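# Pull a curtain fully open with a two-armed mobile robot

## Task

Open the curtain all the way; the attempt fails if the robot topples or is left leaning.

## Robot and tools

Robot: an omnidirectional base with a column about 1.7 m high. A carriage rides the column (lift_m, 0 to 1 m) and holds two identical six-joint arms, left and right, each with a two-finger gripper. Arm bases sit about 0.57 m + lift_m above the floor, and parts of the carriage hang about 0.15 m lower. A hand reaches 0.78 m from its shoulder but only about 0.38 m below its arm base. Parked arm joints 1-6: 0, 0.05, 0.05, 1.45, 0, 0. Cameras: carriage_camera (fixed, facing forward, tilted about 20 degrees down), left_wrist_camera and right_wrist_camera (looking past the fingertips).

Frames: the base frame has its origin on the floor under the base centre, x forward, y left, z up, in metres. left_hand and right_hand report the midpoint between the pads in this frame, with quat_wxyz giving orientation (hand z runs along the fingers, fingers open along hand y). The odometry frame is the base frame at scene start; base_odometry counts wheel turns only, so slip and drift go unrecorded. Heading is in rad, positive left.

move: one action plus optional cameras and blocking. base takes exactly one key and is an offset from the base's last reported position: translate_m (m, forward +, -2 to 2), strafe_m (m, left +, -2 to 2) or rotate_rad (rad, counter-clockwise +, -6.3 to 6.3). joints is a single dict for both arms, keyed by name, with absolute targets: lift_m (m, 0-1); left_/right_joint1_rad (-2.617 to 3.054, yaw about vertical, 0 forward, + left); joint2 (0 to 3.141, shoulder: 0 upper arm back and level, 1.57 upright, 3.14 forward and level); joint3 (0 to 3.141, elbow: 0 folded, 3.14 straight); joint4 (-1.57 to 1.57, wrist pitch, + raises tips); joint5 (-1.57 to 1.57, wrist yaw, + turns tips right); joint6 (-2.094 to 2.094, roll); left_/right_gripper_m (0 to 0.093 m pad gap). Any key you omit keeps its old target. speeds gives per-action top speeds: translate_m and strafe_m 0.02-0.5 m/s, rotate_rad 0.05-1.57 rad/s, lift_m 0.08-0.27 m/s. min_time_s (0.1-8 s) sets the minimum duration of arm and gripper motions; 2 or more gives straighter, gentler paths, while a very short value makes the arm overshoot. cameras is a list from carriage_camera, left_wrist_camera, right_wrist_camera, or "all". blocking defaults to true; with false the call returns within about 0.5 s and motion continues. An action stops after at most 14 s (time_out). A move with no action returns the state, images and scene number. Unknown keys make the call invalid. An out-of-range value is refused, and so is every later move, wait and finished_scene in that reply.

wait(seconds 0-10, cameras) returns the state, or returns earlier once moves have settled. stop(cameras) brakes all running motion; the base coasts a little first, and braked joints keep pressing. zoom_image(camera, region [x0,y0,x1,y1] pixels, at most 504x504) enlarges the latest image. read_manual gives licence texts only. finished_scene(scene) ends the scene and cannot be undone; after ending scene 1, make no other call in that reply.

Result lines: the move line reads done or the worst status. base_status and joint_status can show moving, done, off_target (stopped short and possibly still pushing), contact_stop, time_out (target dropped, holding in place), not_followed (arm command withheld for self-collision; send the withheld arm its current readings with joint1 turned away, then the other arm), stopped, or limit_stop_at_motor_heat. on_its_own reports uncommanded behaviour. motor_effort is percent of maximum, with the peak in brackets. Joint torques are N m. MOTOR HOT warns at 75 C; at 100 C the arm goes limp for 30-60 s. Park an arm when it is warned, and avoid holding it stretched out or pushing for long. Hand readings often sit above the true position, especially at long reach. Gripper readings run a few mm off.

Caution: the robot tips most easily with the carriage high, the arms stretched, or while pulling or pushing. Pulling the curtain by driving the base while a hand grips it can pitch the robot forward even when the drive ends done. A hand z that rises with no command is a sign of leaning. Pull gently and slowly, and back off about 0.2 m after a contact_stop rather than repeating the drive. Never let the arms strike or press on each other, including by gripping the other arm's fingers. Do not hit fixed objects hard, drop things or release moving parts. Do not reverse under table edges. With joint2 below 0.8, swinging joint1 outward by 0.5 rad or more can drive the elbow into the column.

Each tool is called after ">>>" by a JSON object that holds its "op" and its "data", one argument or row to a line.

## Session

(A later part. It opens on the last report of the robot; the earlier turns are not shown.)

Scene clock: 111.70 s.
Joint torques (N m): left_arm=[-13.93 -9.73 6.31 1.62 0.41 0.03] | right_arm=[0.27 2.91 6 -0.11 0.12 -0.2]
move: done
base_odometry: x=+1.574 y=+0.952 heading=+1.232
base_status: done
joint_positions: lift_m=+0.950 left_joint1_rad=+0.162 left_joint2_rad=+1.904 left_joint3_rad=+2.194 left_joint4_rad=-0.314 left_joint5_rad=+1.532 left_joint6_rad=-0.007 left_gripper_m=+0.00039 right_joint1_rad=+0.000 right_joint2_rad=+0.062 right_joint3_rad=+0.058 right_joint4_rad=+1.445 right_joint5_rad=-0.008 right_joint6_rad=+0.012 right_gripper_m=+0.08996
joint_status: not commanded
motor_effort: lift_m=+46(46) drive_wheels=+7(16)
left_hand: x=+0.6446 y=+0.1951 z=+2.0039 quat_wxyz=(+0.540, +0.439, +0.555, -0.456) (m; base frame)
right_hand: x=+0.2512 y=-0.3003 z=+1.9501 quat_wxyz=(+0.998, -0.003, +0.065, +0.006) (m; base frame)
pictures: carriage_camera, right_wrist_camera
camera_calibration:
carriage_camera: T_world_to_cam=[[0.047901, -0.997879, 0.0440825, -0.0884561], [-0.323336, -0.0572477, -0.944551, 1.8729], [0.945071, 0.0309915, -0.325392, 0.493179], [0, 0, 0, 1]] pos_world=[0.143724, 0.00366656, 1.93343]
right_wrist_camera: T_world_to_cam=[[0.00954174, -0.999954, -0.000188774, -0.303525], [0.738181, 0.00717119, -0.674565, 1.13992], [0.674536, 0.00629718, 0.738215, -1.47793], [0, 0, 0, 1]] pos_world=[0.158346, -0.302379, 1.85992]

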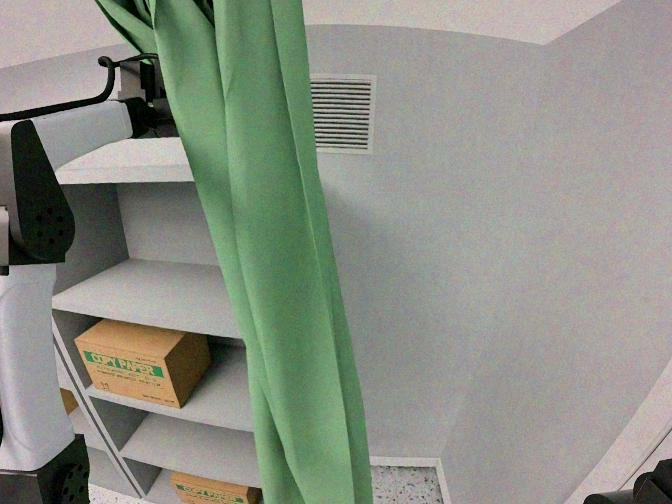

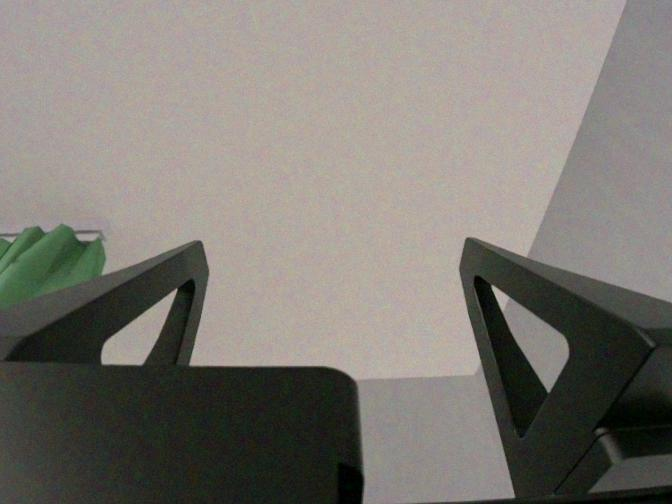

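>>> {"op": "move", "data": {
  "base": {"strafe_m": 0.5},
  "speeds": {"strafe_m": 0.15},
  "cameras": ["carriage_camera", "right_wrist_camera"]
}}

>>> {"op": "zoom_image", "data": {
  "camera": "right_wrist_camera",
  "region": [150, 200, 400, 350]
}}

Scene clock: 116.13 s.
Joint torques (N m): left_arm=[-0.17 -10.37 6.74 1.63 0.14 -0.01] | right_arm=[0.23 2.97 5.93 -0.11 0.14 -0.2]
move: done
base_odometry: x=+1.102 y=+1.118 heading=+1.232
base_status: done
joint_positions: lift_m=+0.950 left_joint1_rad=+0.003 left_joint2_rad=+1.910 left_joint3_rad=+2.188 left_joint4_rad=-0.315 left_joint5_rad=+1.558 left_joint6_rad=-0.003 left_gripper_m=+0.00039 right_joint1_rad=+0.000 right_joint2_rad=+0.062 right_joint3_rad=+0.058 right_joint4_rad=+1.445 right_joint5_rad=-0.008 right_joint6_rad=+0.012 right_gripper_m=+0.08996
joint_status: not commanded
motor_effort: lift_m=+46(46) drive_wheels=+0(9)
left_hand: x=+0.6208 y=+0.1286 z=+1.9998 quat_wxyz=(+0.494, +0.486, +0.514, -0.506) (m; base frame)
right_hand: x=+0.2512 y=-0.3003 z=+1.9501 quat_wxyz=(+0.998, -0.003, +0.065, +0.006) (m; base frame)
pictures: carriage_camera, right_wrist_camera
camera_calibration:
carriage_camera: T_world_to_cam=[[0.047901, -0.997879, 0.0440825, -0.0884561], [-0.323336, -0.0572477, -0.944551, 1.8729], [0.945071, 0.0309915, -0.325392, 0.493179], [0, 0, 0, 1]] pos_world=[0.143724, 0.00366656, 1.93343]
right_wrist_camera: T_world_to_cam=[[0.00954174, -0.999954, -0.000188774, -0.303525], [0.738181, 0.00717119, -0.674565, 1.13992], [0.674536, 0.00629718, 0.738215, -1.47793], [0, 0, 0, 1]] pos_world=[0.158346, -0.302379, 1.85992]

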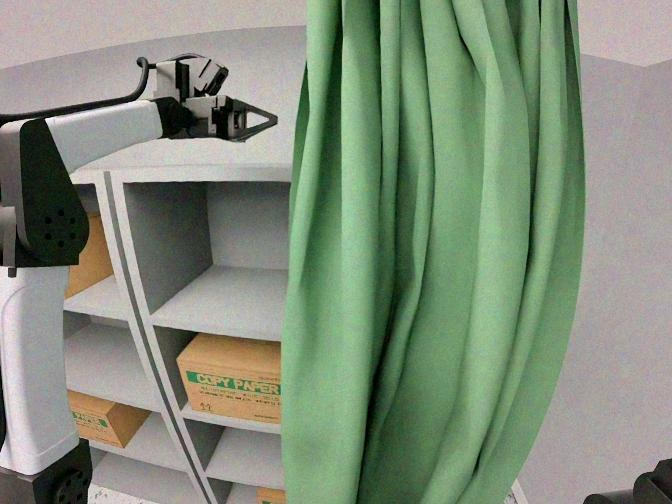

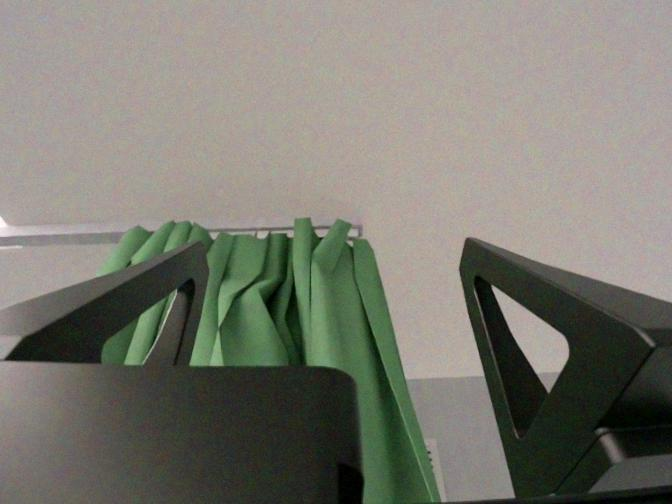

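Scaled by 2.016 from the camera's 672x504 image, which has a finer 960x720 frame.

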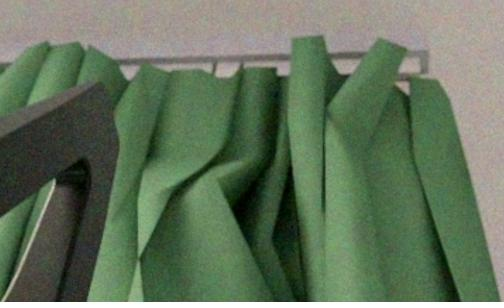

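>>> {"op": "finished_scene", "data": {
  "scene": 2
}}

The scene is finished: the task was done.


## Next scene

The same job, from a new start.

>>> {"op": "move", "data": {
  "joints": {"lift_m": 0.62},
  "cameras": ["carriage_camera"]
}}

Scene clock: 1.80 s.
Joint torques (N m): left_arm=[0.01 4.14 5.46 -0.18 0.09 -0.05] | right_arm=[0.31 3.85 7.39 -0.07 0.08 -0.09]
move: done
base_odometry: x=+0.000 y=+0.000 heading=+0.000
base_status: not commanded
joint_positions: lift_m=+0.620 left_joint1_rad=-0.004 left_joint2_rad=+0.048 left_joint3_rad=+0.061 left_joint4_rad=+1.418 left_joint5_rad=+0.025 left_joint6_rad=+0.041 left_gripper_m=+0.09396 right_joint1_rad=+0.012 right_joint2_rad=+0.062 right_joint3_rad=+0.045 right_joint4_rad=+1.412 right_joint5_rad=-0.036 right_joint6_rad=-0.020 right_gripper_m=+0.09396
joint_status: all done
motor_effort: lift_m=+46(61) drive_wheels=+1(2)
left_hand: x=+0.2521 y=+0.2971 z=+1.6202 quat_wxyz=(+0.997, +0.014, +0.069, +0.018) (m; base frame)
right_hand: x=+0.2628 y=-0.2947 z=+1.6150 quat_wxyz=(+0.996, -0.019, +0.087, -0.002) (m; base frame)
pictures: carriage_camera
camera_calibration:
carriage_camera: T_world_to_cam=[[0.047901, -0.997879, 0.0440825, -0.0739088], [-0.323336, -0.0572477, -0.944551, 1.5612], [0.945071, 0.0309915, -0.325392, 0.385799], [0, 0, 0, 1]] pos_world=[0.143724, 0.00366656, 1.60343]

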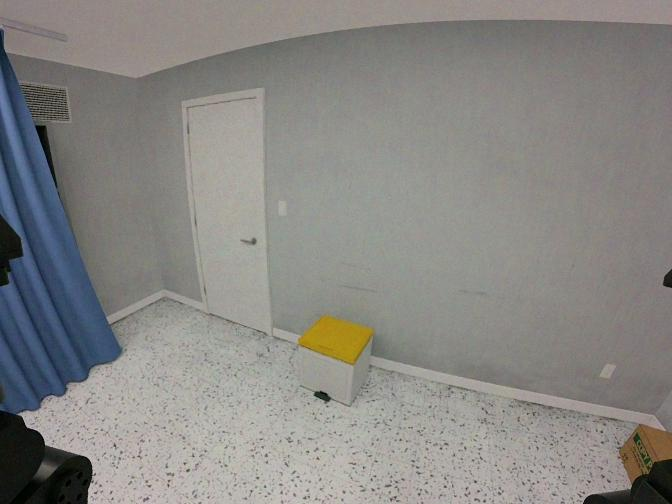

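>>> {"op": "move", "data": {
  "base": {"rotate_rad": 1.25},
  "speeds": {"rotate_rad": 1.0},
  "joints": {"right_joint1_rad": 0, "right_joint2_rad": 1.9, "right_joint3_rad": 2.2, "right_joint4_rad": -0.3, "right_joint5_rad": 0, "right_joint6_rad": 0},
  "min_time_s": 2.5,
  "cameras": ["carriage_camera"]
}}

Scene clock: 5.67 s.
Joint torques (N m): left_arm=[0.03 4.15 5.44 -0.17 0.08 -0.03] | right_arm=[-0.32 -7.65 11.64 1.79 0.17 0.06]
move: done
base_odometry: x=+0.000 y=+0.000 heading=+1.250
base_status: done
joint_positions: lift_m=+0.620 left_joint1_rad=-0.004 left_joint2_rad=+0.048 left_joint3_rad=+0.061 left_joint4_rad=+1.418 left_joint5_rad=+0.025 left_joint6_rad=+0.041 left_gripper_m=+0.09396 right_joint1_rad=+0.005 right_joint2_rad=+1.879 right_joint3_rad=+2.169 right_joint4_rad=-0.280 right_joint5_rad=-0.014 right_joint6_rad=-0.016 right_gripper_m=+0.09396
joint_status: all done
motor_effort: lift_m=+46(46) drive_wheels=+3(12)
left_hand: x=+0.2522 y=+0.2971 z=+1.6202 quat_wxyz=(+0.997, +0.014, +0.070, +0.018) (m; base frame)
right_hand: x=+0.7827 y=-0.2961 z=+1.6807 quat_wxyz=(+0.711, -0.012, +0.703, +0.001) (m; base frame)
pictures: carriage_camera
camera_calibration:
carriage_camera: T_world_to_cam=[[0.047901, -0.997879, 0.0440825, -0.0739088], [-0.323336, -0.0572477, -0.944551, 1.5612], [0.945071, 0.0309915, -0.325392, 0.385799], [0, 0, 0, 1]] pos_world=[0.143724, 0.00366656, 1.60343]

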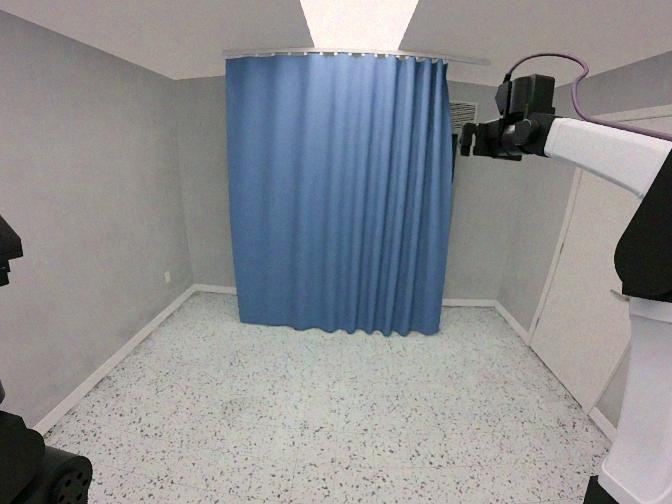

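>>> {"op": "move", "data": {
  "base": {"strafe_m": -0.96},
  "speeds": {"strafe_m": 0.45},
  "joints": {"right_joint1_rad": 0, "right_joint2_rad": 1.9, "right_joint3_rad": 2.2, "right_joint4_rad": -0.3, "right_joint5_rad": -1.56, "right_joint6_rad": 0},
  "min_time_s": 2
}}

>>> {"op": "move", "data": {
  "base": {"translate_m": 1.5},
  "speeds": {"translate_m": 0.45},
  "cameras": ["carriage_camera", "right_wrist_camera"]
}}

Scene clock: 10.43 s.
Joint torques (N m): left_arm=[0.03 4.18 5.45 -0.17 0.1 -0.05] | right_arm=[0.53 -7.01 10.99 1.2 -0.09 0.02]
move: done
base_odometry: x=+0.911 y=-0.302 heading=+1.250
base_status: done
joint_positions: lift_m=+0.620 left_joint1_rad=-0.004 left_joint2_rad=+0.048 left_joint3_rad=+0.061 left_joint4_rad=+1.418 left_joint5_rad=+0.025 left_joint6_rad=+0.041 left_gripper_m=+0.09396 right_joint1_rad=+0.000 right_joint2_rad=+1.879 right_joint3_rad=+2.169 right_joint4_rad=-0.285 right_joint5_rad=-1.547 right_joint6_rad=-0.015 right_gripper_m=+0.09397
joint_status: all done
motor_effort: lift_m=+46(46) drive_wheels=-3(17)
left_hand: x=+0.2522 y=+0.2971 z=+1.6202 quat_wxyz=(+0.997, +0.014, +0.070, +0.018) (m; base frame)
right_hand: x=+0.6130 y=-0.1278 z=+1.6784 quat_wxyz=(+0.511, -0.499, +0.501, +0.489) (m; base frame)
pictures: none

Scene clock: 15.87 s.
Joint torques (N m): left_arm=[0.05 4.12 5.46 -0.16 0.09 -0.05] | right_arm=[0.25 -7.21 10.54 1.18 -0.08 0.06]
move: done
base_odometry: x=+1.385 y=+1.121 heading=+1.250
base_status: done
joint_positions: lift_m=+0.620 left_joint1_rad=-0.004 left_joint2_rad=+0.048 left_joint3_rad=+0.061 left_joint4_rad=+1.419 left_joint5_rad=+0.025 left_joint6_rad=+0.041 left_gripper_m=+0.09396 right_joint1_rad=+0.000 right_joint2_rad=+1.880 right_joint3_rad=+2.172 right_joint4_rad=-0.286 right_joint5_rad=-1.549 right_joint6_rad=-0.015 right_gripper_m=+0.09397
joint_status: not commanded
motor_effort: lift_m=+46(46) drive_wheels=-1(14)
left_hand: x=+0.2521 y=+0.2971 z=+1.6202 quat_wxyz=(+0.997, +0.014, +0.069, +0.018) (m; base frame)
right_hand: x=+0.6125 y=-0.1276 z=+1.6789 quat_wxyz=(+0.511, -0.500, +0.500, +0.489) (m; base frame)
pictures: carriage_camera, right_wrist_camera
camera_calibration:
carriage_camera: T_world_to_cam=[[0.047901, -0.997879, 0.0440825, -0.0739088], [-0.323336, -0.0572477, -0.944551, 1.5612], [0.945071, 0.0309915, -0.325392, 0.385799], [0, 0, 0, 1]] pos_world=[0.143724, 0.00366656, 1.60343]
right_wrist_camera: T_world_to_cam=[[0.999336, -0.0281896, 0.0230659, -0.655718], [0.00275241, -0.573009, -0.819544, 1.30887], [0.0363196, 0.819064, -0.572551, 1.17275], [0, 0, 0, 1]] pos_world=[0.609087, -0.229048, 1.75926]

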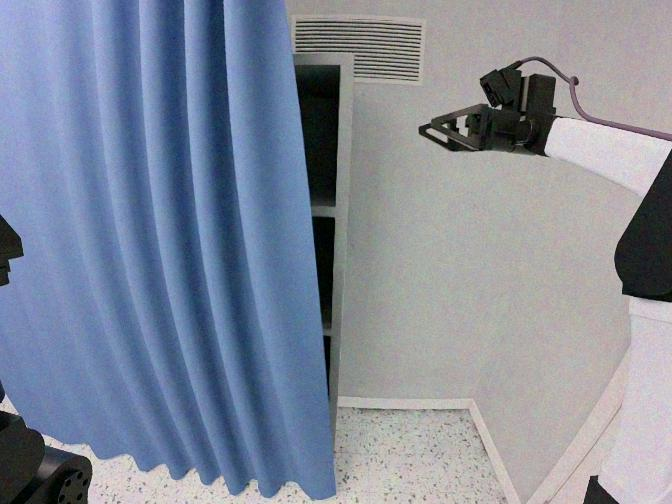

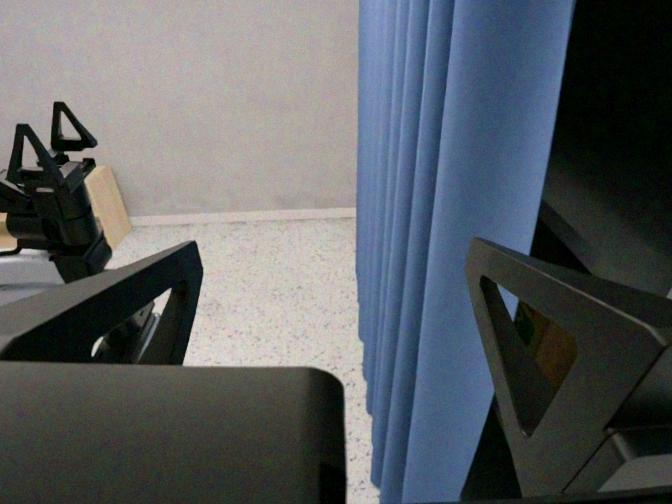

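>>> {"op": "move", "data": {
  "base": {"translate_m": 0.2},
  "speeds": {"translate_m": 0.3}
}}

>>> {"op": "move", "data": {
  "base": {"strafe_m": 0.19},
  "speeds": {"strafe_m": 0.25},
  "cameras": ["carriage_camera", "right_wrist_camera"]
}}

Scene clock: 19.60 s.
Joint torques (N m): left_arm=[0.09 4.11 5.5 -0.17 0.09 -0.06] | right_arm=[0.18 -7.51 10.66 1.16 -0.08 0.04]
move: done
base_odometry: x=+1.448 y=+1.311 heading=+1.249
base_status: done
joint_positions: lift_m=+0.620 left_joint1_rad=-0.004 left_joint2_rad=+0.048 left_joint3_rad=+0.061 left_joint4_rad=+1.417 left_joint5_rad=+0.025 left_joint6_rad=+0.041 left_gripper_m=+0.09396 right_joint1_rad=+0.000 right_joint2_rad=+1.884 right_joint3_rad=+2.172 right_joint4_rad=-0.288 right_joint5_rad=-1.550 right_joint6_rad=-0.014 right_gripper_m=+0.09397
joint_status: not commanded
motor_effort: lift_m=+46(46) drive_wheels=-1(12)
left_hand: x=+0.2525 y=+0.2971 z=+1.6201 quat_wxyz=(+0.997, +0.014, +0.070, +0.018) (m; base frame)
right_hand: x=+0.6138 y=-0.1276 z=+1.6773 quat_wxyz=(+0.509, -0.499, +0.501, +0.491) (m; base frame)
pictures: none

Scene clock: 21.73 s.
Joint torques (N m): left_arm=[0.09 4.12 5.5 -0.16 0.09 -0.05] | right_arm=[-0.05 -7.6 10.48 1.2 -0.1 0.05]
move: done
base_odometry: x=+1.268 y=+1.371 heading=+1.249
base_status: done
joint_positions: lift_m=+0.620 left_joint1_rad=-0.004 left_joint2_rad=+0.048 left_joint3_rad=+0.061 left_joint4_rad=+1.417 left_joint5_rad=+0.026 left_joint6_rad=+0.041 left_gripper_m=+0.09396 right_joint1_rad=+0.003 right_joint2_rad=+1.884 right_joint3_rad=+2.172 right_joint4_rad=-0.288 right_joint5_rad=-1.550 right_joint6_rad=-0.014 right_gripper_m=+0.09397
joint_status: not commanded
motor_effort: lift_m=+46(46) drive_wheels=+0(11)
left_hand: x=+0.2525 y=+0.2970 z=+1.6201 quat_wxyz=(+0.997, +0.014, +0.070, +0.018) (m; base frame)
right_hand: x=+0.6133 y=-0.1264 z=+1.6773 quat_wxyz=(+0.508, -0.499, +0.501, +0.492) (m; base frame)
pictures: carriage_camera, right_wrist_camera
camera_calibration:
carriage_camera: T_world_to_cam=[[0.047901, -0.997879, 0.0440825, -0.0739088], [-0.323336, -0.0572477, -0.944551, 1.5612], [0.945071, 0.0309915, -0.325392, 0.385799], [0, 0, 0, 1]] pos_world=[0.143724, 0.00366656, 1.60343]
right_wrist_camera: T_world_to_cam=[[0.999552, -0.0243639, 0.0173576, -0.646506], [0.000266007, -0.572976, -0.819572, 1.30989], [0.0299135, 0.81921, -0.572714, 1.17508], [0, 0, 0, 1]] pos_world=[0.610718, -0.227846, 1.75775]

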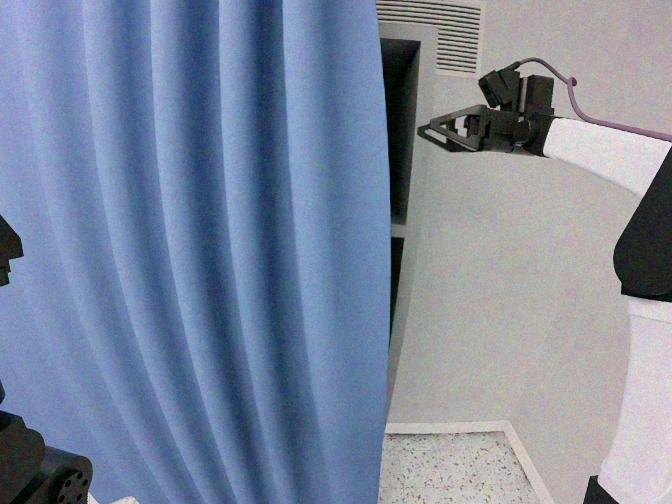

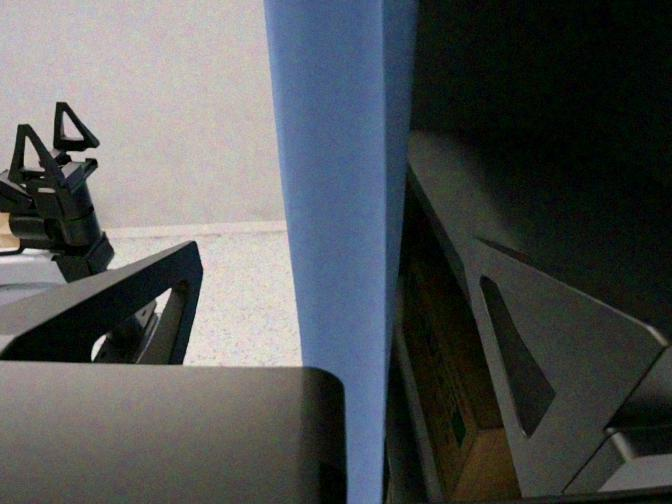

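>>> {"op": "move", "data": {
  "base": {"strafe_m": 0.11},
  "speeds": {"strafe_m": 0.15},
  "cameras": ["carriage_camera", "right_wrist_camera"]
}}

Scene clock: 23.67 s.
Joint torques (N m): left_arm=[0.06 4.1 5.49 -0.15 0.09 -0.06] | right_arm=[0.05 -7.54 10.51 1.24 -0.01 0.07]
move: done
base_odometry: x=+1.164 y=+1.406 heading=+1.249
base_status: done
joint_positions: lift_m=+0.620 left_joint1_rad=-0.004 left_joint2_rad=+0.048 left_joint3_rad=+0.061 left_joint4_rad=+1.417 left_joint5_rad=+0.026 left_joint6_rad=+0.041 left_gripper_m=+0.09396 right_joint1_rad=-0.001 right_joint2_rad=+1.884 right_joint3_rad=+2.172 right_joint4_rad=-0.288 right_joint5_rad=-1.550 right_joint6_rad=-0.014 right_gripper_m=+0.09397
joint_status: not commanded
motor_effort: lift_m=+46(46) drive_wheels=+0(11)
left_hand: x=+0.2525 y=+0.2970 z=+1.6201 quat_wxyz=(+0.997, +0.014, +0.070, +0.018) (m; base frame)
right_hand: x=+0.6140 y=-0.1279 z=+1.6773 quat_wxyz=(+0.509, -0.498, +0.502, +0.491) (m; base frame)
pictures: carriage_camera, right_wrist_camera
camera_calibration:
carriage_camera: T_world_to_cam=[[0.047901, -0.997879, 0.0440825, -0.0739088], [-0.323336, -0.0572477, -0.944551, 1.5612], [0.945071, 0.0309915, -0.325392, 0.385799], [0, 0, 0, 1]] pos_world=[0.143724, 0.00366656, 1.60343]
right_wrist_camera: T_world_to_cam=[[0.999453, -0.0281661, 0.0173268, -0.647493], [-0.00194045, -0.57301, -0.819546, 1.31033], [0.0330119, 0.819064, -0.572752, 1.17444], [0, 0, 0, 1]] pos_world=[0.610911, -0.229348, 1.75775]

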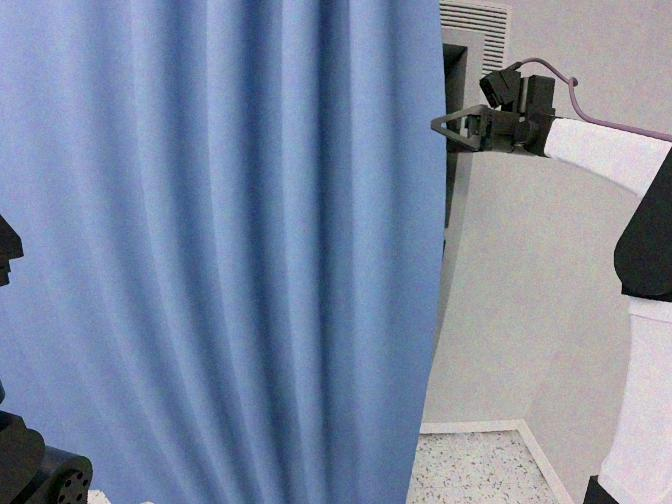

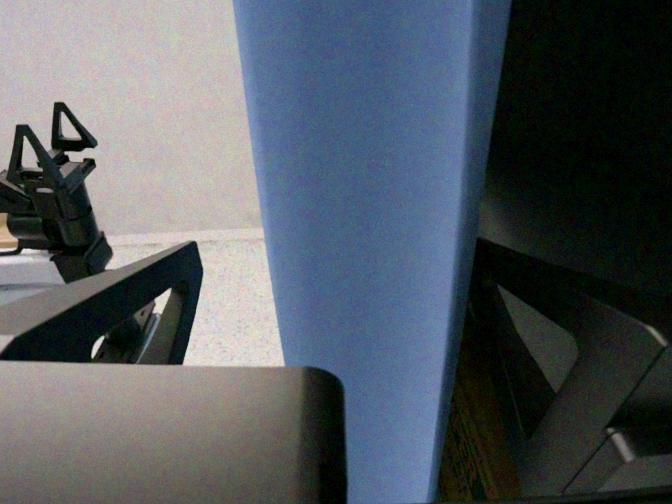

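>>> {"op": "move", "data": {
  "base": {"strafe_m": 0.03},
  "speeds": {"strafe_m": 0.1}
}}

>>> {"op": "move", "data": {
  "joints": {"right_gripper_m": 0},
  "min_time_s": 1.2,
  "cameras": ["carriage_camera", "right_wrist_camera"]
}}

Scene clock: 24.97 s.
Joint torques (N m): left_arm=[0.09 4.14 5.48 -0.16 0.08 -0.05] | right_arm=[-0.03 -7.46 10.59 1.16 -0.11 0.07]
move: done
base_odometry: x=+1.135 y=+1.416 heading=+1.249
base_status: done
joint_positions: lift_m=+0.620 left_joint1_rad=-0.004 left_joint2_rad=+0.048 left_joint3_rad=+0.061 left_joint4_rad=+1.417 left_joint5_rad=+0.026 left_joint6_rad=+0.041 left_gripper_m=+0.09396 right_joint1_rad=+0.002 right_joint2_rad=+1.884 right_joint3_rad=+2.172 right_joint4_rad=-0.288 right_joint5_rad=-1.550 right_joint6_rad=-0.014 right_gripper_m=+0.09397
joint_status: not commanded
motor_effort: lift_m=+46(46) drive_wheels=+0(9)
left_hand: x=+0.2525 y=+0.2970 z=+1.6201 quat_wxyz=(+0.997, +0.014, +0.070, +0.018) (m; base frame)
right_hand: x=+0.6136 y=-0.1270 z=+1.6773 quat_wxyz=(+0.509, -0.499, +0.501, +0.491) (m; base frame)
pictures: none

Scene clock: 26.47 s.
Joint torques (N m): left_arm=[0.09 4.15 5.49 -0.16 0.08 -0.05] | right_arm=[-0.01 -7.43 10.58 1.21 -0.11 0.07]
move: done
base_odometry: x=+1.135 y=+1.416 heading=+1.249
base_status: not commanded
joint_positions: lift_m=+0.620 left_joint1_rad=-0.004 left_joint2_rad=+0.048 left_joint3_rad=+0.061 left_joint4_rad=+1.417 left_joint5_rad=+0.026 left_joint6_rad=+0.041 left_gripper_m=+0.09396 right_joint1_rad=+0.002 right_joint2_rad=+1.884 right_joint3_rad=+2.172 right_joint4_rad=-0.288 right_joint5_rad=-1.550 right_joint6_rad=-0.014 right_gripper_m=+0.00085
joint_status: all done
motor_effort: lift_m=+46(46) drive_wheels=+0(1)
left_hand: x=+0.2525 y=+0.2970 z=+1.6201 quat_wxyz=(+0.997, +0.014, +0.070, +0.018) (m; base frame)
right_hand: x=+0.6136 y=-0.1270 z=+1.6773 quat_wxyz=(+0.509, -0.499, +0.501, +0.491) (m; base frame)
pictures: carriage_camera, right_wrist_camera
camera_calibration:
carriage_camera: T_world_to_cam=[[0.047901, -0.997879, 0.0440825, -0.0739088], [-0.323336, -0.0572477, -0.944551, 1.5612], [0.945071, 0.0309915, -0.325392, 0.385799], [0, 0, 0, 1]] pos_world=[0.143724, 0.00366656, 1.60343]
right_wrist_camera: T_world_to_cam=[[0.999516, -0.0258639, 0.0173063, -0.646848], [-0.000636886, -0.573001, -0.819555, 1.31006], [0.0311134, 0.819147, -0.572739, 1.17486], [0, 0, 0, 1]] pos_world=[0.610815, -0.228447, 1.75775]

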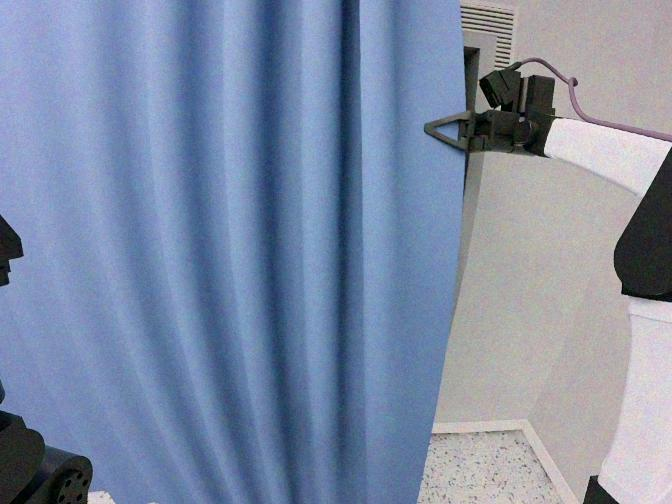

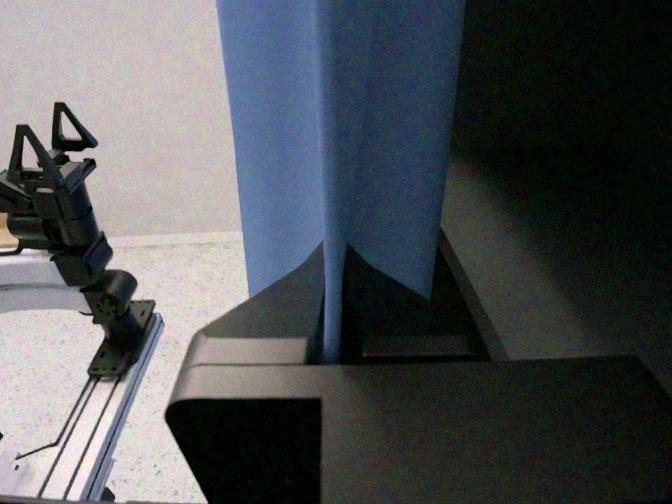

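>>> {"op": "move", "data": {
  "base": {"strafe_m": 1.6},
  "speeds": {"strafe_m": 0.25},
  "cameras": ["carriage_camera", "left_wrist_camera"]
}}

Scene clock: 34.47 s.
Joint torques (N m): left_arm=[0.08 4.11 5.46 -0.15 0.08 -0.04] | right_arm=[3.38 -6.67 6.02 0.68 -0.09 -0.03]
move: done
base_odometry: x=-0.383 y=+1.923 heading=+1.249
base_status: done
joint_positions: lift_m=+0.620 left_joint1_rad=-0.004 left_joint2_rad=+0.048 left_joint3_rad=+0.061 left_joint4_rad=+1.417 left_joint5_rad=+0.026 left_joint6_rad=+0.041 left_gripper_m=+0.09396 right_joint1_rad=-0.036 right_joint2_rad=+1.877 right_joint3_rad=+2.215 right_joint4_rad=-0.238 right_joint5_rad=-1.546 right_joint6_rad=-0.004 right_gripper_m=+0.00085
joint_status: not commanded
motor_effort: lift_m=+46(46) drive_wheels=+3(11)
left_hand: x=+0.2525 y=+0.2970 z=+1.6201 quat_wxyz=(+0.997, +0.014, +0.070, +0.018) (m; base frame)
right_hand: x=+0.6121 y=-0.1418 z=+1.6961 quat_wxyz=(+0.540, -0.510, +0.489, +0.458) (m; base frame)
pictures: carriage_camera, left_wrist_camera
camera_calibration:
carriage_camera: T_world_to_cam=[[0.047901, -0.997879, 0.0440825, -0.0739088], [-0.323336, -0.0572477, -0.944551, 1.5612], [0.945071, 0.0309915, -0.325392, 0.385799], [0, 0, 0, 1]] pos_world=[0.143724, 0.00366656, 1.60343]
left_wrist_camera: T_world_to_cam=[[0.0307782, -0.999289, 0.0217658, 0.25942], [0.72105, 0.00711731, -0.692846, 0.943406], [0.692199, 0.0370188, 0.720757, -1.23066], [0, 0, 0, 1]] pos_world=[0.163635, 0.298079, 1.535]

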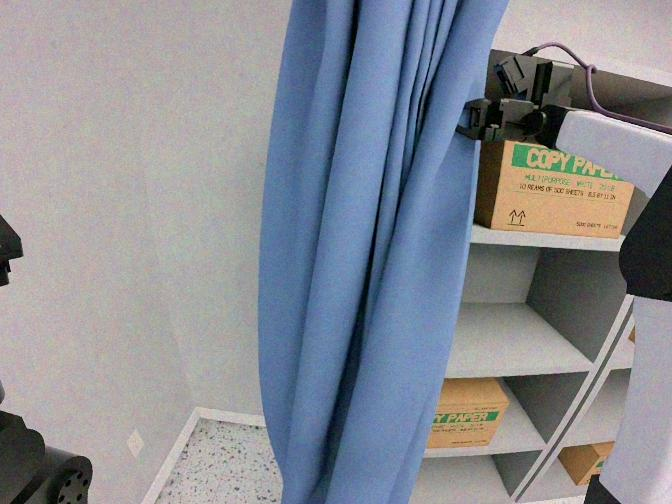

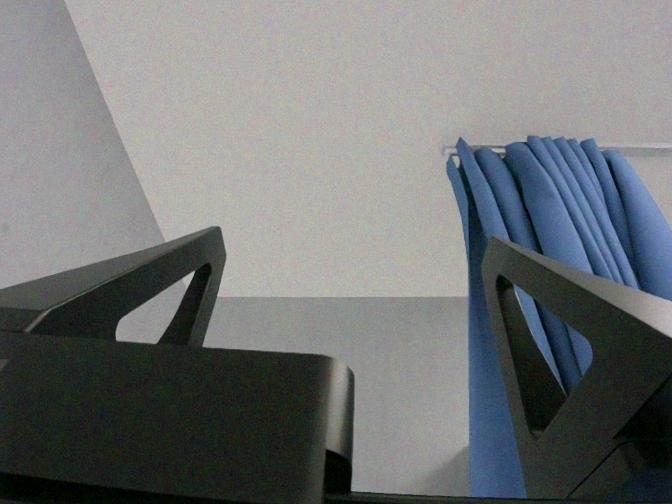

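>>> {"op": "move", "data": {
  "base": {"strafe_m": 0.2},
  "speeds": {"strafe_m": 0.2},
  "cameras": ["carriage_camera"]
}}

Scene clock: 36.90 s.
Joint torques (N m): left_arm=[0.09 4.12 5.45 -0.15 0.09 -0.05] | right_arm=[7.86 -2.3 1.8 -0.01 -1.26 -0.47]
move: done
base_odometry: x=-0.572 y=+1.986 heading=+1.248
base_status: done
joint_positions: lift_m=+0.620 left_joint1_rad=-0.004 left_joint2_rad=+0.048 left_joint3_rad=+0.061 left_joint4_rad=+1.417 left_joint5_rad=+0.026 left_joint6_rad=+0.041 left_gripper_m=+0.09396 right_joint1_rad=-0.086 right_joint2_rad=+1.832 right_joint3_rad=+2.254 right_joint4_rad=-0.164 right_joint5_rad=-1.411 right_joint6_rad=+0.043 right_gripper_m=+0.00084
joint_status: not commanded
motor_effort: lift_m=+46(46) drive_wheels=+3(12)
left_hand: x=+0.2525 y=+0.2970 z=+1.6201 quat_wxyz=(+0.997, +0.014, +0.070, +0.018) (m; base frame)
right_hand: x=+0.6160 y=-0.1636 z=+1.7349 quat_wxyz=(+0.611, -0.482, +0.497, +0.383) (m; base frame)
pictures: carriage_camera
camera_calibration:
carriage_camera: T_world_to_cam=[[0.047901, -0.997879, 0.0440825, -0.0739088], [-0.323336, -0.0572477, -0.944551, 1.5612], [0.945071, 0.0309915, -0.325392, 0.385799], [0, 0, 0, 1]] pos_world=[0.143724, 0.00366656, 1.60343]

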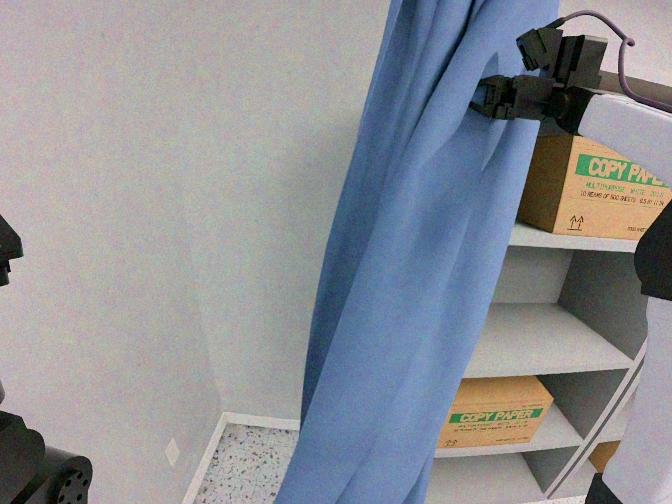

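>>> {"op": "move", "data": {
  "base": {"strafe_m": 0.07},
  "speeds": {"strafe_m": 0.15},
  "cameras": ["left_wrist_camera"]
}}

Scene clock: 38.40 s.
Joint torques (N m): left_arm=[0.06 4.14 5.49 -0.16 0.09 -0.05] | right_arm=[10.97 -0.81 0.29 -0.42 -2.42 -0.82]
move: done
base_odometry: x=-0.638 y=+2.008 heading=+1.248
base_status: done
joint_positions: lift_m=+0.620 left_joint1_rad=-0.004 left_joint2_rad=+0.048 left_joint3_rad=+0.061 left_joint4_rad=+1.417 left_joint5_rad=+0.026 left_joint6_rad=+0.041 left_gripper_m=+0.09396 right_joint1_rad=-0.120 right_joint2_rad=+1.817 right_joint3_rad=+2.266 right_joint4_rad=-0.117 right_joint5_rad=-1.292 right_joint6_rad=+0.077 right_gripper_m=+0.00089
joint_status: not commanded
motor_effort: lift_m=+46(46) drive_wheels=+5(16)
left_hand: x=+0.2525 y=+0.2970 z=+1.6201 quat_wxyz=(+0.997, +0.014, +0.070, +0.018) (m; base frame)
right_hand: x=+0.6287 y=-0.1829 z=+1.7550 quat_wxyz=(+0.658, -0.442, +0.510, +0.335) (m; base frame)
pictures: left_wrist_camera
camera_calibration:
left_wrist_camera: T_world_to_cam=[[0.0312017, -0.999276, 0.0217711, 0.259339], [0.721037, 0.00741871, -0.692857, 0.943335], [0.692194, 0.037316, 0.720747, -1.23073], [0, 0, 0, 1]] pos_world=[0.163634, 0.298079, 1.535]

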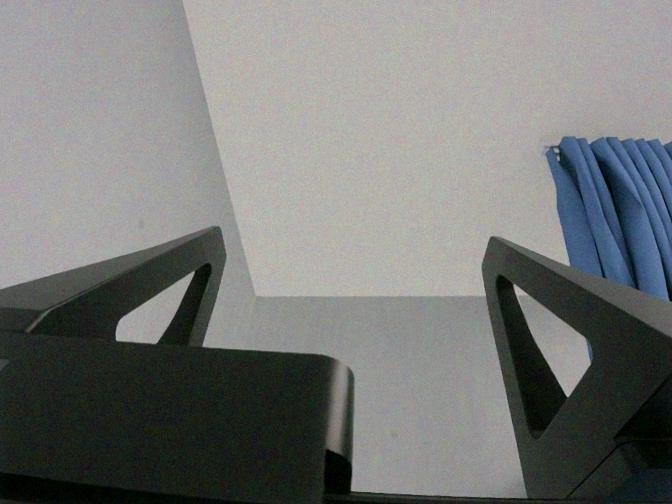

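>>> {"op": "move", "data": {
  "base": {"strafe_m": -0.42},
  "speeds": {"strafe_m": 0.3},
  "cameras": ["left_wrist_camera", "carriage_camera"]
}}

Scene clock: 41.80 s.
Joint torques (N m): left_arm=[0.03 4.15 5.46 -0.16 0.07 -0.06] | right_arm=[0.31 -7.12 6.57 1.3 0.06 -0.22]
move: done
base_odometry: x=-0.240 y=+1.875 heading=+1.247
base_status: done
joint_positions: lift_m=+0.620 left_joint1_rad=-0.003 left_joint2_rad=+0.048 left_joint3_rad=+0.061 left_joint4_rad=+1.417 left_joint5_rad=+0.026 left_joint6_rad=+0.041 left_gripper_m=+0.09396 right_joint1_rad=-0.003 right_joint2_rad=+1.881 right_joint3_rad=+2.209 right_joint4_rad=-0.299 right_joint5_rad=-1.563 right_joint6_rad=+0.012 right_gripper_m=+0.00084
joint_status: not commanded
motor_effort: lift_m=+46(46) drive_wheels=-2(15)
left_hand: x=+0.2525 y=+0.2969 z=+1.6201 quat_wxyz=(+0.997, +0.015, +0.070, +0.018) (m; base frame)
right_hand: x=+0.6062 y=-0.1287 z=+1.6883 quat_wxyz=(+0.507, -0.502, +0.498, +0.493) (m; base frame)
pictures: carriage_camera, left_wrist_camera
camera_calibration:
carriage_camera: T_world_to_cam=[[0.047901, -0.997879, 0.0440825, -0.0739088], [-0.323336, -0.0572477, -0.944551, 1.5612], [0.945071, 0.0309915, -0.325392, 0.385799], [0, 0, 0, 1]] pos_world=[0.143724, 0.00366656, 1.60343]
left_wrist_camera: T_world_to_cam=[[0.0318489, -0.999272, 0.021002, 0.260311], [0.721097, 0.00842245, -0.692783, 0.942915], [0.692102, 0.0372089, 0.72084, -1.23083], [0, 0, 0, 1]] pos_world=[0.163633, 0.297978, 1.535]

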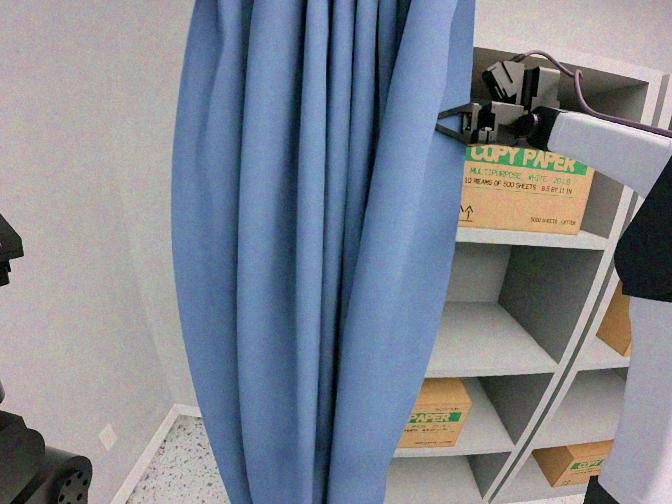

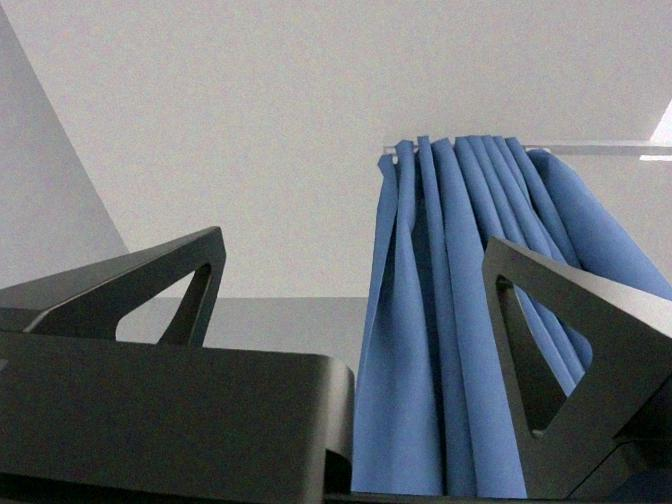

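>>> {"op": "move", "data": {
  "base": {"strafe_m": 0.46},
  "speeds": {"strafe_m": 0.25}
}}

>>> {"op": "move", "data": {
  "base": {"strafe_m": -0.46},
  "speeds": {"strafe_m": 0.3},
  "cameras": ["left_wrist_camera"]
}}

Scene clock: 45.33 s.
Joint torques (N m): left_arm=[-0.01 4.12 5.46 -0.16 0.07 -0.04] | right_arm=[13.41 -2.07 0.96 -0.44 -2.79 -0.91]
move: done
base_odometry: x=-0.676 y=+2.021 heading=+1.246
base_status: done
joint_positions: lift_m=+0.620 left_joint1_rad=-0.003 left_joint2_rad=+0.048 left_joint3_rad=+0.061 left_joint4_rad=+1.417 left_joint5_rad=+0.027 left_joint6_rad=+0.041 left_gripper_m=+0.09396 right_joint1_rad=-0.148 right_joint2_rad=+1.827 right_joint3_rad=+2.261 right_joint4_rad=-0.113 right_joint5_rad=-1.256 right_joint6_rad=+0.085 right_gripper_m=+0.00114
joint_status: not commanded
motor_effort: lift_m=+45(46) drive_wheels=+9(14)
left_hand: x=+0.2525 y=+0.2968 z=+1.6201 quat_wxyz=(+0.997, +0.015, +0.070, +0.018) (m; base frame)
right_hand: x=+0.6426 y=-0.1975 z=+1.7519 quat_wxyz=(+0.667, -0.418, +0.526, +0.323) (m; base frame)
pictures: none

Scene clock: 48.37 s.
Joint torques (N m): left_arm=[-0.02 4.15 5.46 -0.15 0.07 -0.04] | right_arm=[0.42 -7.54 6.99 1.3 0 -0.14]
move: done
base_odometry: x=-0.240 y=+1.874 heading=+1.245
base_status: done
joint_positions: lift_m=+0.620 left_joint1_rad=-0.003 left_joint2_rad=+0.048 left_joint3_rad=+0.061 left_joint4_rad=+1.417 left_joint5_rad=+0.027 left_joint6_rad=+0.041 left_gripper_m=+0.09396 right_joint1_rad=-0.001 right_joint2_rad=+1.885 right_joint3_rad=+2.206 right_joint4_rad=-0.305 right_joint5_rad=-1.558 right_joint6_rad=+0.004 right_gripper_m=+0.00084
joint_status: not commanded
motor_effort: lift_m=+45(45) drive_wheels=-1(13)
left_hand: x=+0.2526 y=+0.2968 z=+1.6201 quat_wxyz=(+0.997, +0.015, +0.070, +0.018) (m; base frame)
right_hand: x=+0.6087 y=-0.1280 z=+1.6854 quat_wxyz=(+0.506, -0.499, +0.500, +0.494) (m; base frame)
pictures: left_wrist_camera
camera_calibration:
left_wrist_camera: T_world_to_cam=[[0.0317892, -0.999282, 0.0206374, 0.260879], [0.720797, 0.00861611, -0.693093, 0.94331], [0.692417, 0.0369083, 0.720553, -1.23042], [0, 0, 0, 1]] pos_world=[0.163734, 0.297977, 1.535]

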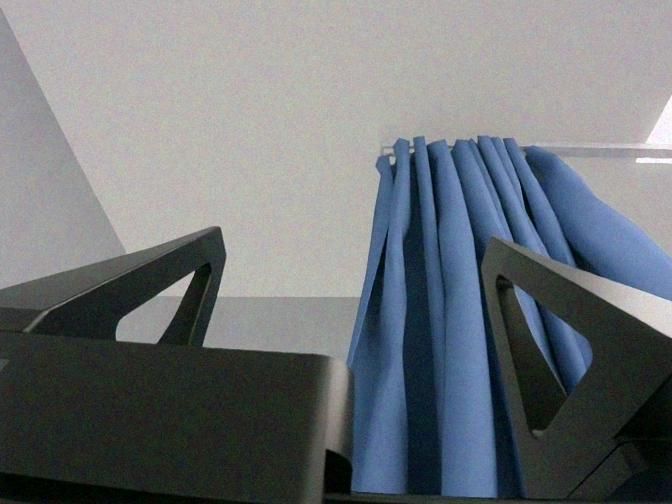

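>>> {"op": "move", "data": {
  "joints": {"right_gripper_m": 0.09},
  "min_time_s": 1.2
}}

>>> {"op": "move", "data": {
  "base": {"strafe_m": -0.18},
  "speeds": {"strafe_m": 0.15},
  "cameras": ["carriage_camera", "left_wrist_camera"]
}}

Scene clock: 50.03 s.
Joint torques (N m): left_arm=[0.01 4.14 5.45 -0.15 0.07 -0.04] | right_arm=[0.31 -7.45 6.95 1.37 0.02 -0.13]
move: done
base_odometry: x=-0.240 y=+1.874 heading=+1.245
base_status: not commanded
joint_positions: lift_m=+0.620 left_joint1_rad=-0.003 left_joint2_rad=+0.048 left_joint3_rad=+0.061 left_joint4_rad=+1.417 left_joint5_rad=+0.027 left_joint6_rad=+0.041 left_gripper_m=+0.09396 right_joint1_rad=-0.001 right_joint2_rad=+1.885 right_joint3_rad=+2.206 right_joint4_rad=-0.305 right_joint5_rad=-1.558 right_joint6_rad=+0.004 right_gripper_m=+0.08995
joint_status: all done
motor_effort: lift_m=+45(45) drive_wheels=-2(3)
left_hand: x=+0.2526 y=+0.2968 z=+1.6201 quat_wxyz=(+0.997, +0.015, +0.070, +0.018) (m; base frame)
right_hand: x=+0.6086 y=-0.1279 z=+1.6854 quat_wxyz=(+0.506, -0.500, +0.500, +0.494) (m; base frame)
pictures: none

Scene clock: 52.13 s.
Joint torques (N m): left_arm=[0.02 4.15 5.48 -0.15 0.07 -0.04] | right_arm=[0.32 -7.43 7.05 1.31 0 -0.15]
move: done
base_odometry: x=-0.070 y=+1.817 heading=+1.245
base_status: done
joint_positions: lift_m=+0.620 left_joint1_rad=-0.003 left_joint2_rad=+0.048 left_joint3_rad=+0.061 left_joint4_rad=+1.416 left_joint5_rad=+0.027 left_joint6_rad=+0.041 left_gripper_m=+0.09396 right_joint1_rad=-0.001 right_joint2_rad=+1.885 right_joint3_rad=+2.206 right_joint4_rad=-0.305 right_joint5_rad=-1.558 right_joint6_rad=+0.004 right_gripper_m=+0.08996
joint_status: not commanded
motor_effort: lift_m=+45(45) drive_wheels=-3(12)
left_hand: x=+0.2527 y=+0.2968 z=+1.6201 quat_wxyz=(+0.997, +0.015, +0.070, +0.018) (m; base frame)
right_hand: x=+0.6087 y=-0.1280 z=+1.6854 quat_wxyz=(+0.506, -0.499, +0.500, +0.494) (m; base frame)
pictures: carriage_camera, left_wrist_camera
camera_calibration:
carriage_camera: T_world_to_cam=[[0.047901, -0.997879, 0.0440825, -0.0739132], [-0.323336, -0.0572477, -0.944551, 1.56129], [0.945071, 0.0309915, -0.325392, 0.385832], [0, 0, 0, 1]] pos_world=[0.143724, 0.00366656, 1.60353]
left_wrist_camera: T_world_to_cam=[[0.0317982, -0.999282, 0.0206241, 0.260898], [0.720502, 0.00861613, -0.693399, 0.943827], [0.692723, 0.0369085, 0.720259, -1.23002], [0, 0, 0, 1]] pos_world=[0.163735, 0.297977, 1.535]

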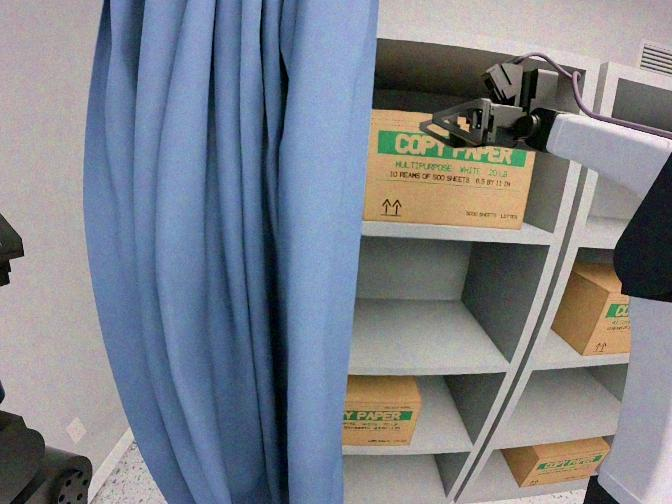

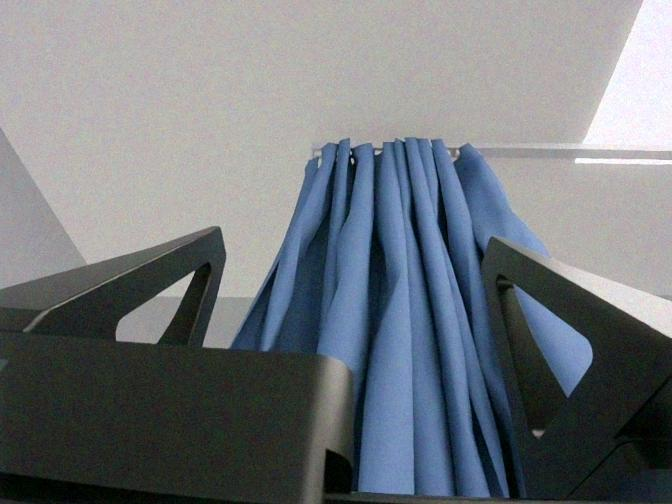

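>>> {"op": "finished_scene", "data": {
  "scene": 3
}}

The scene is finished: the task was done.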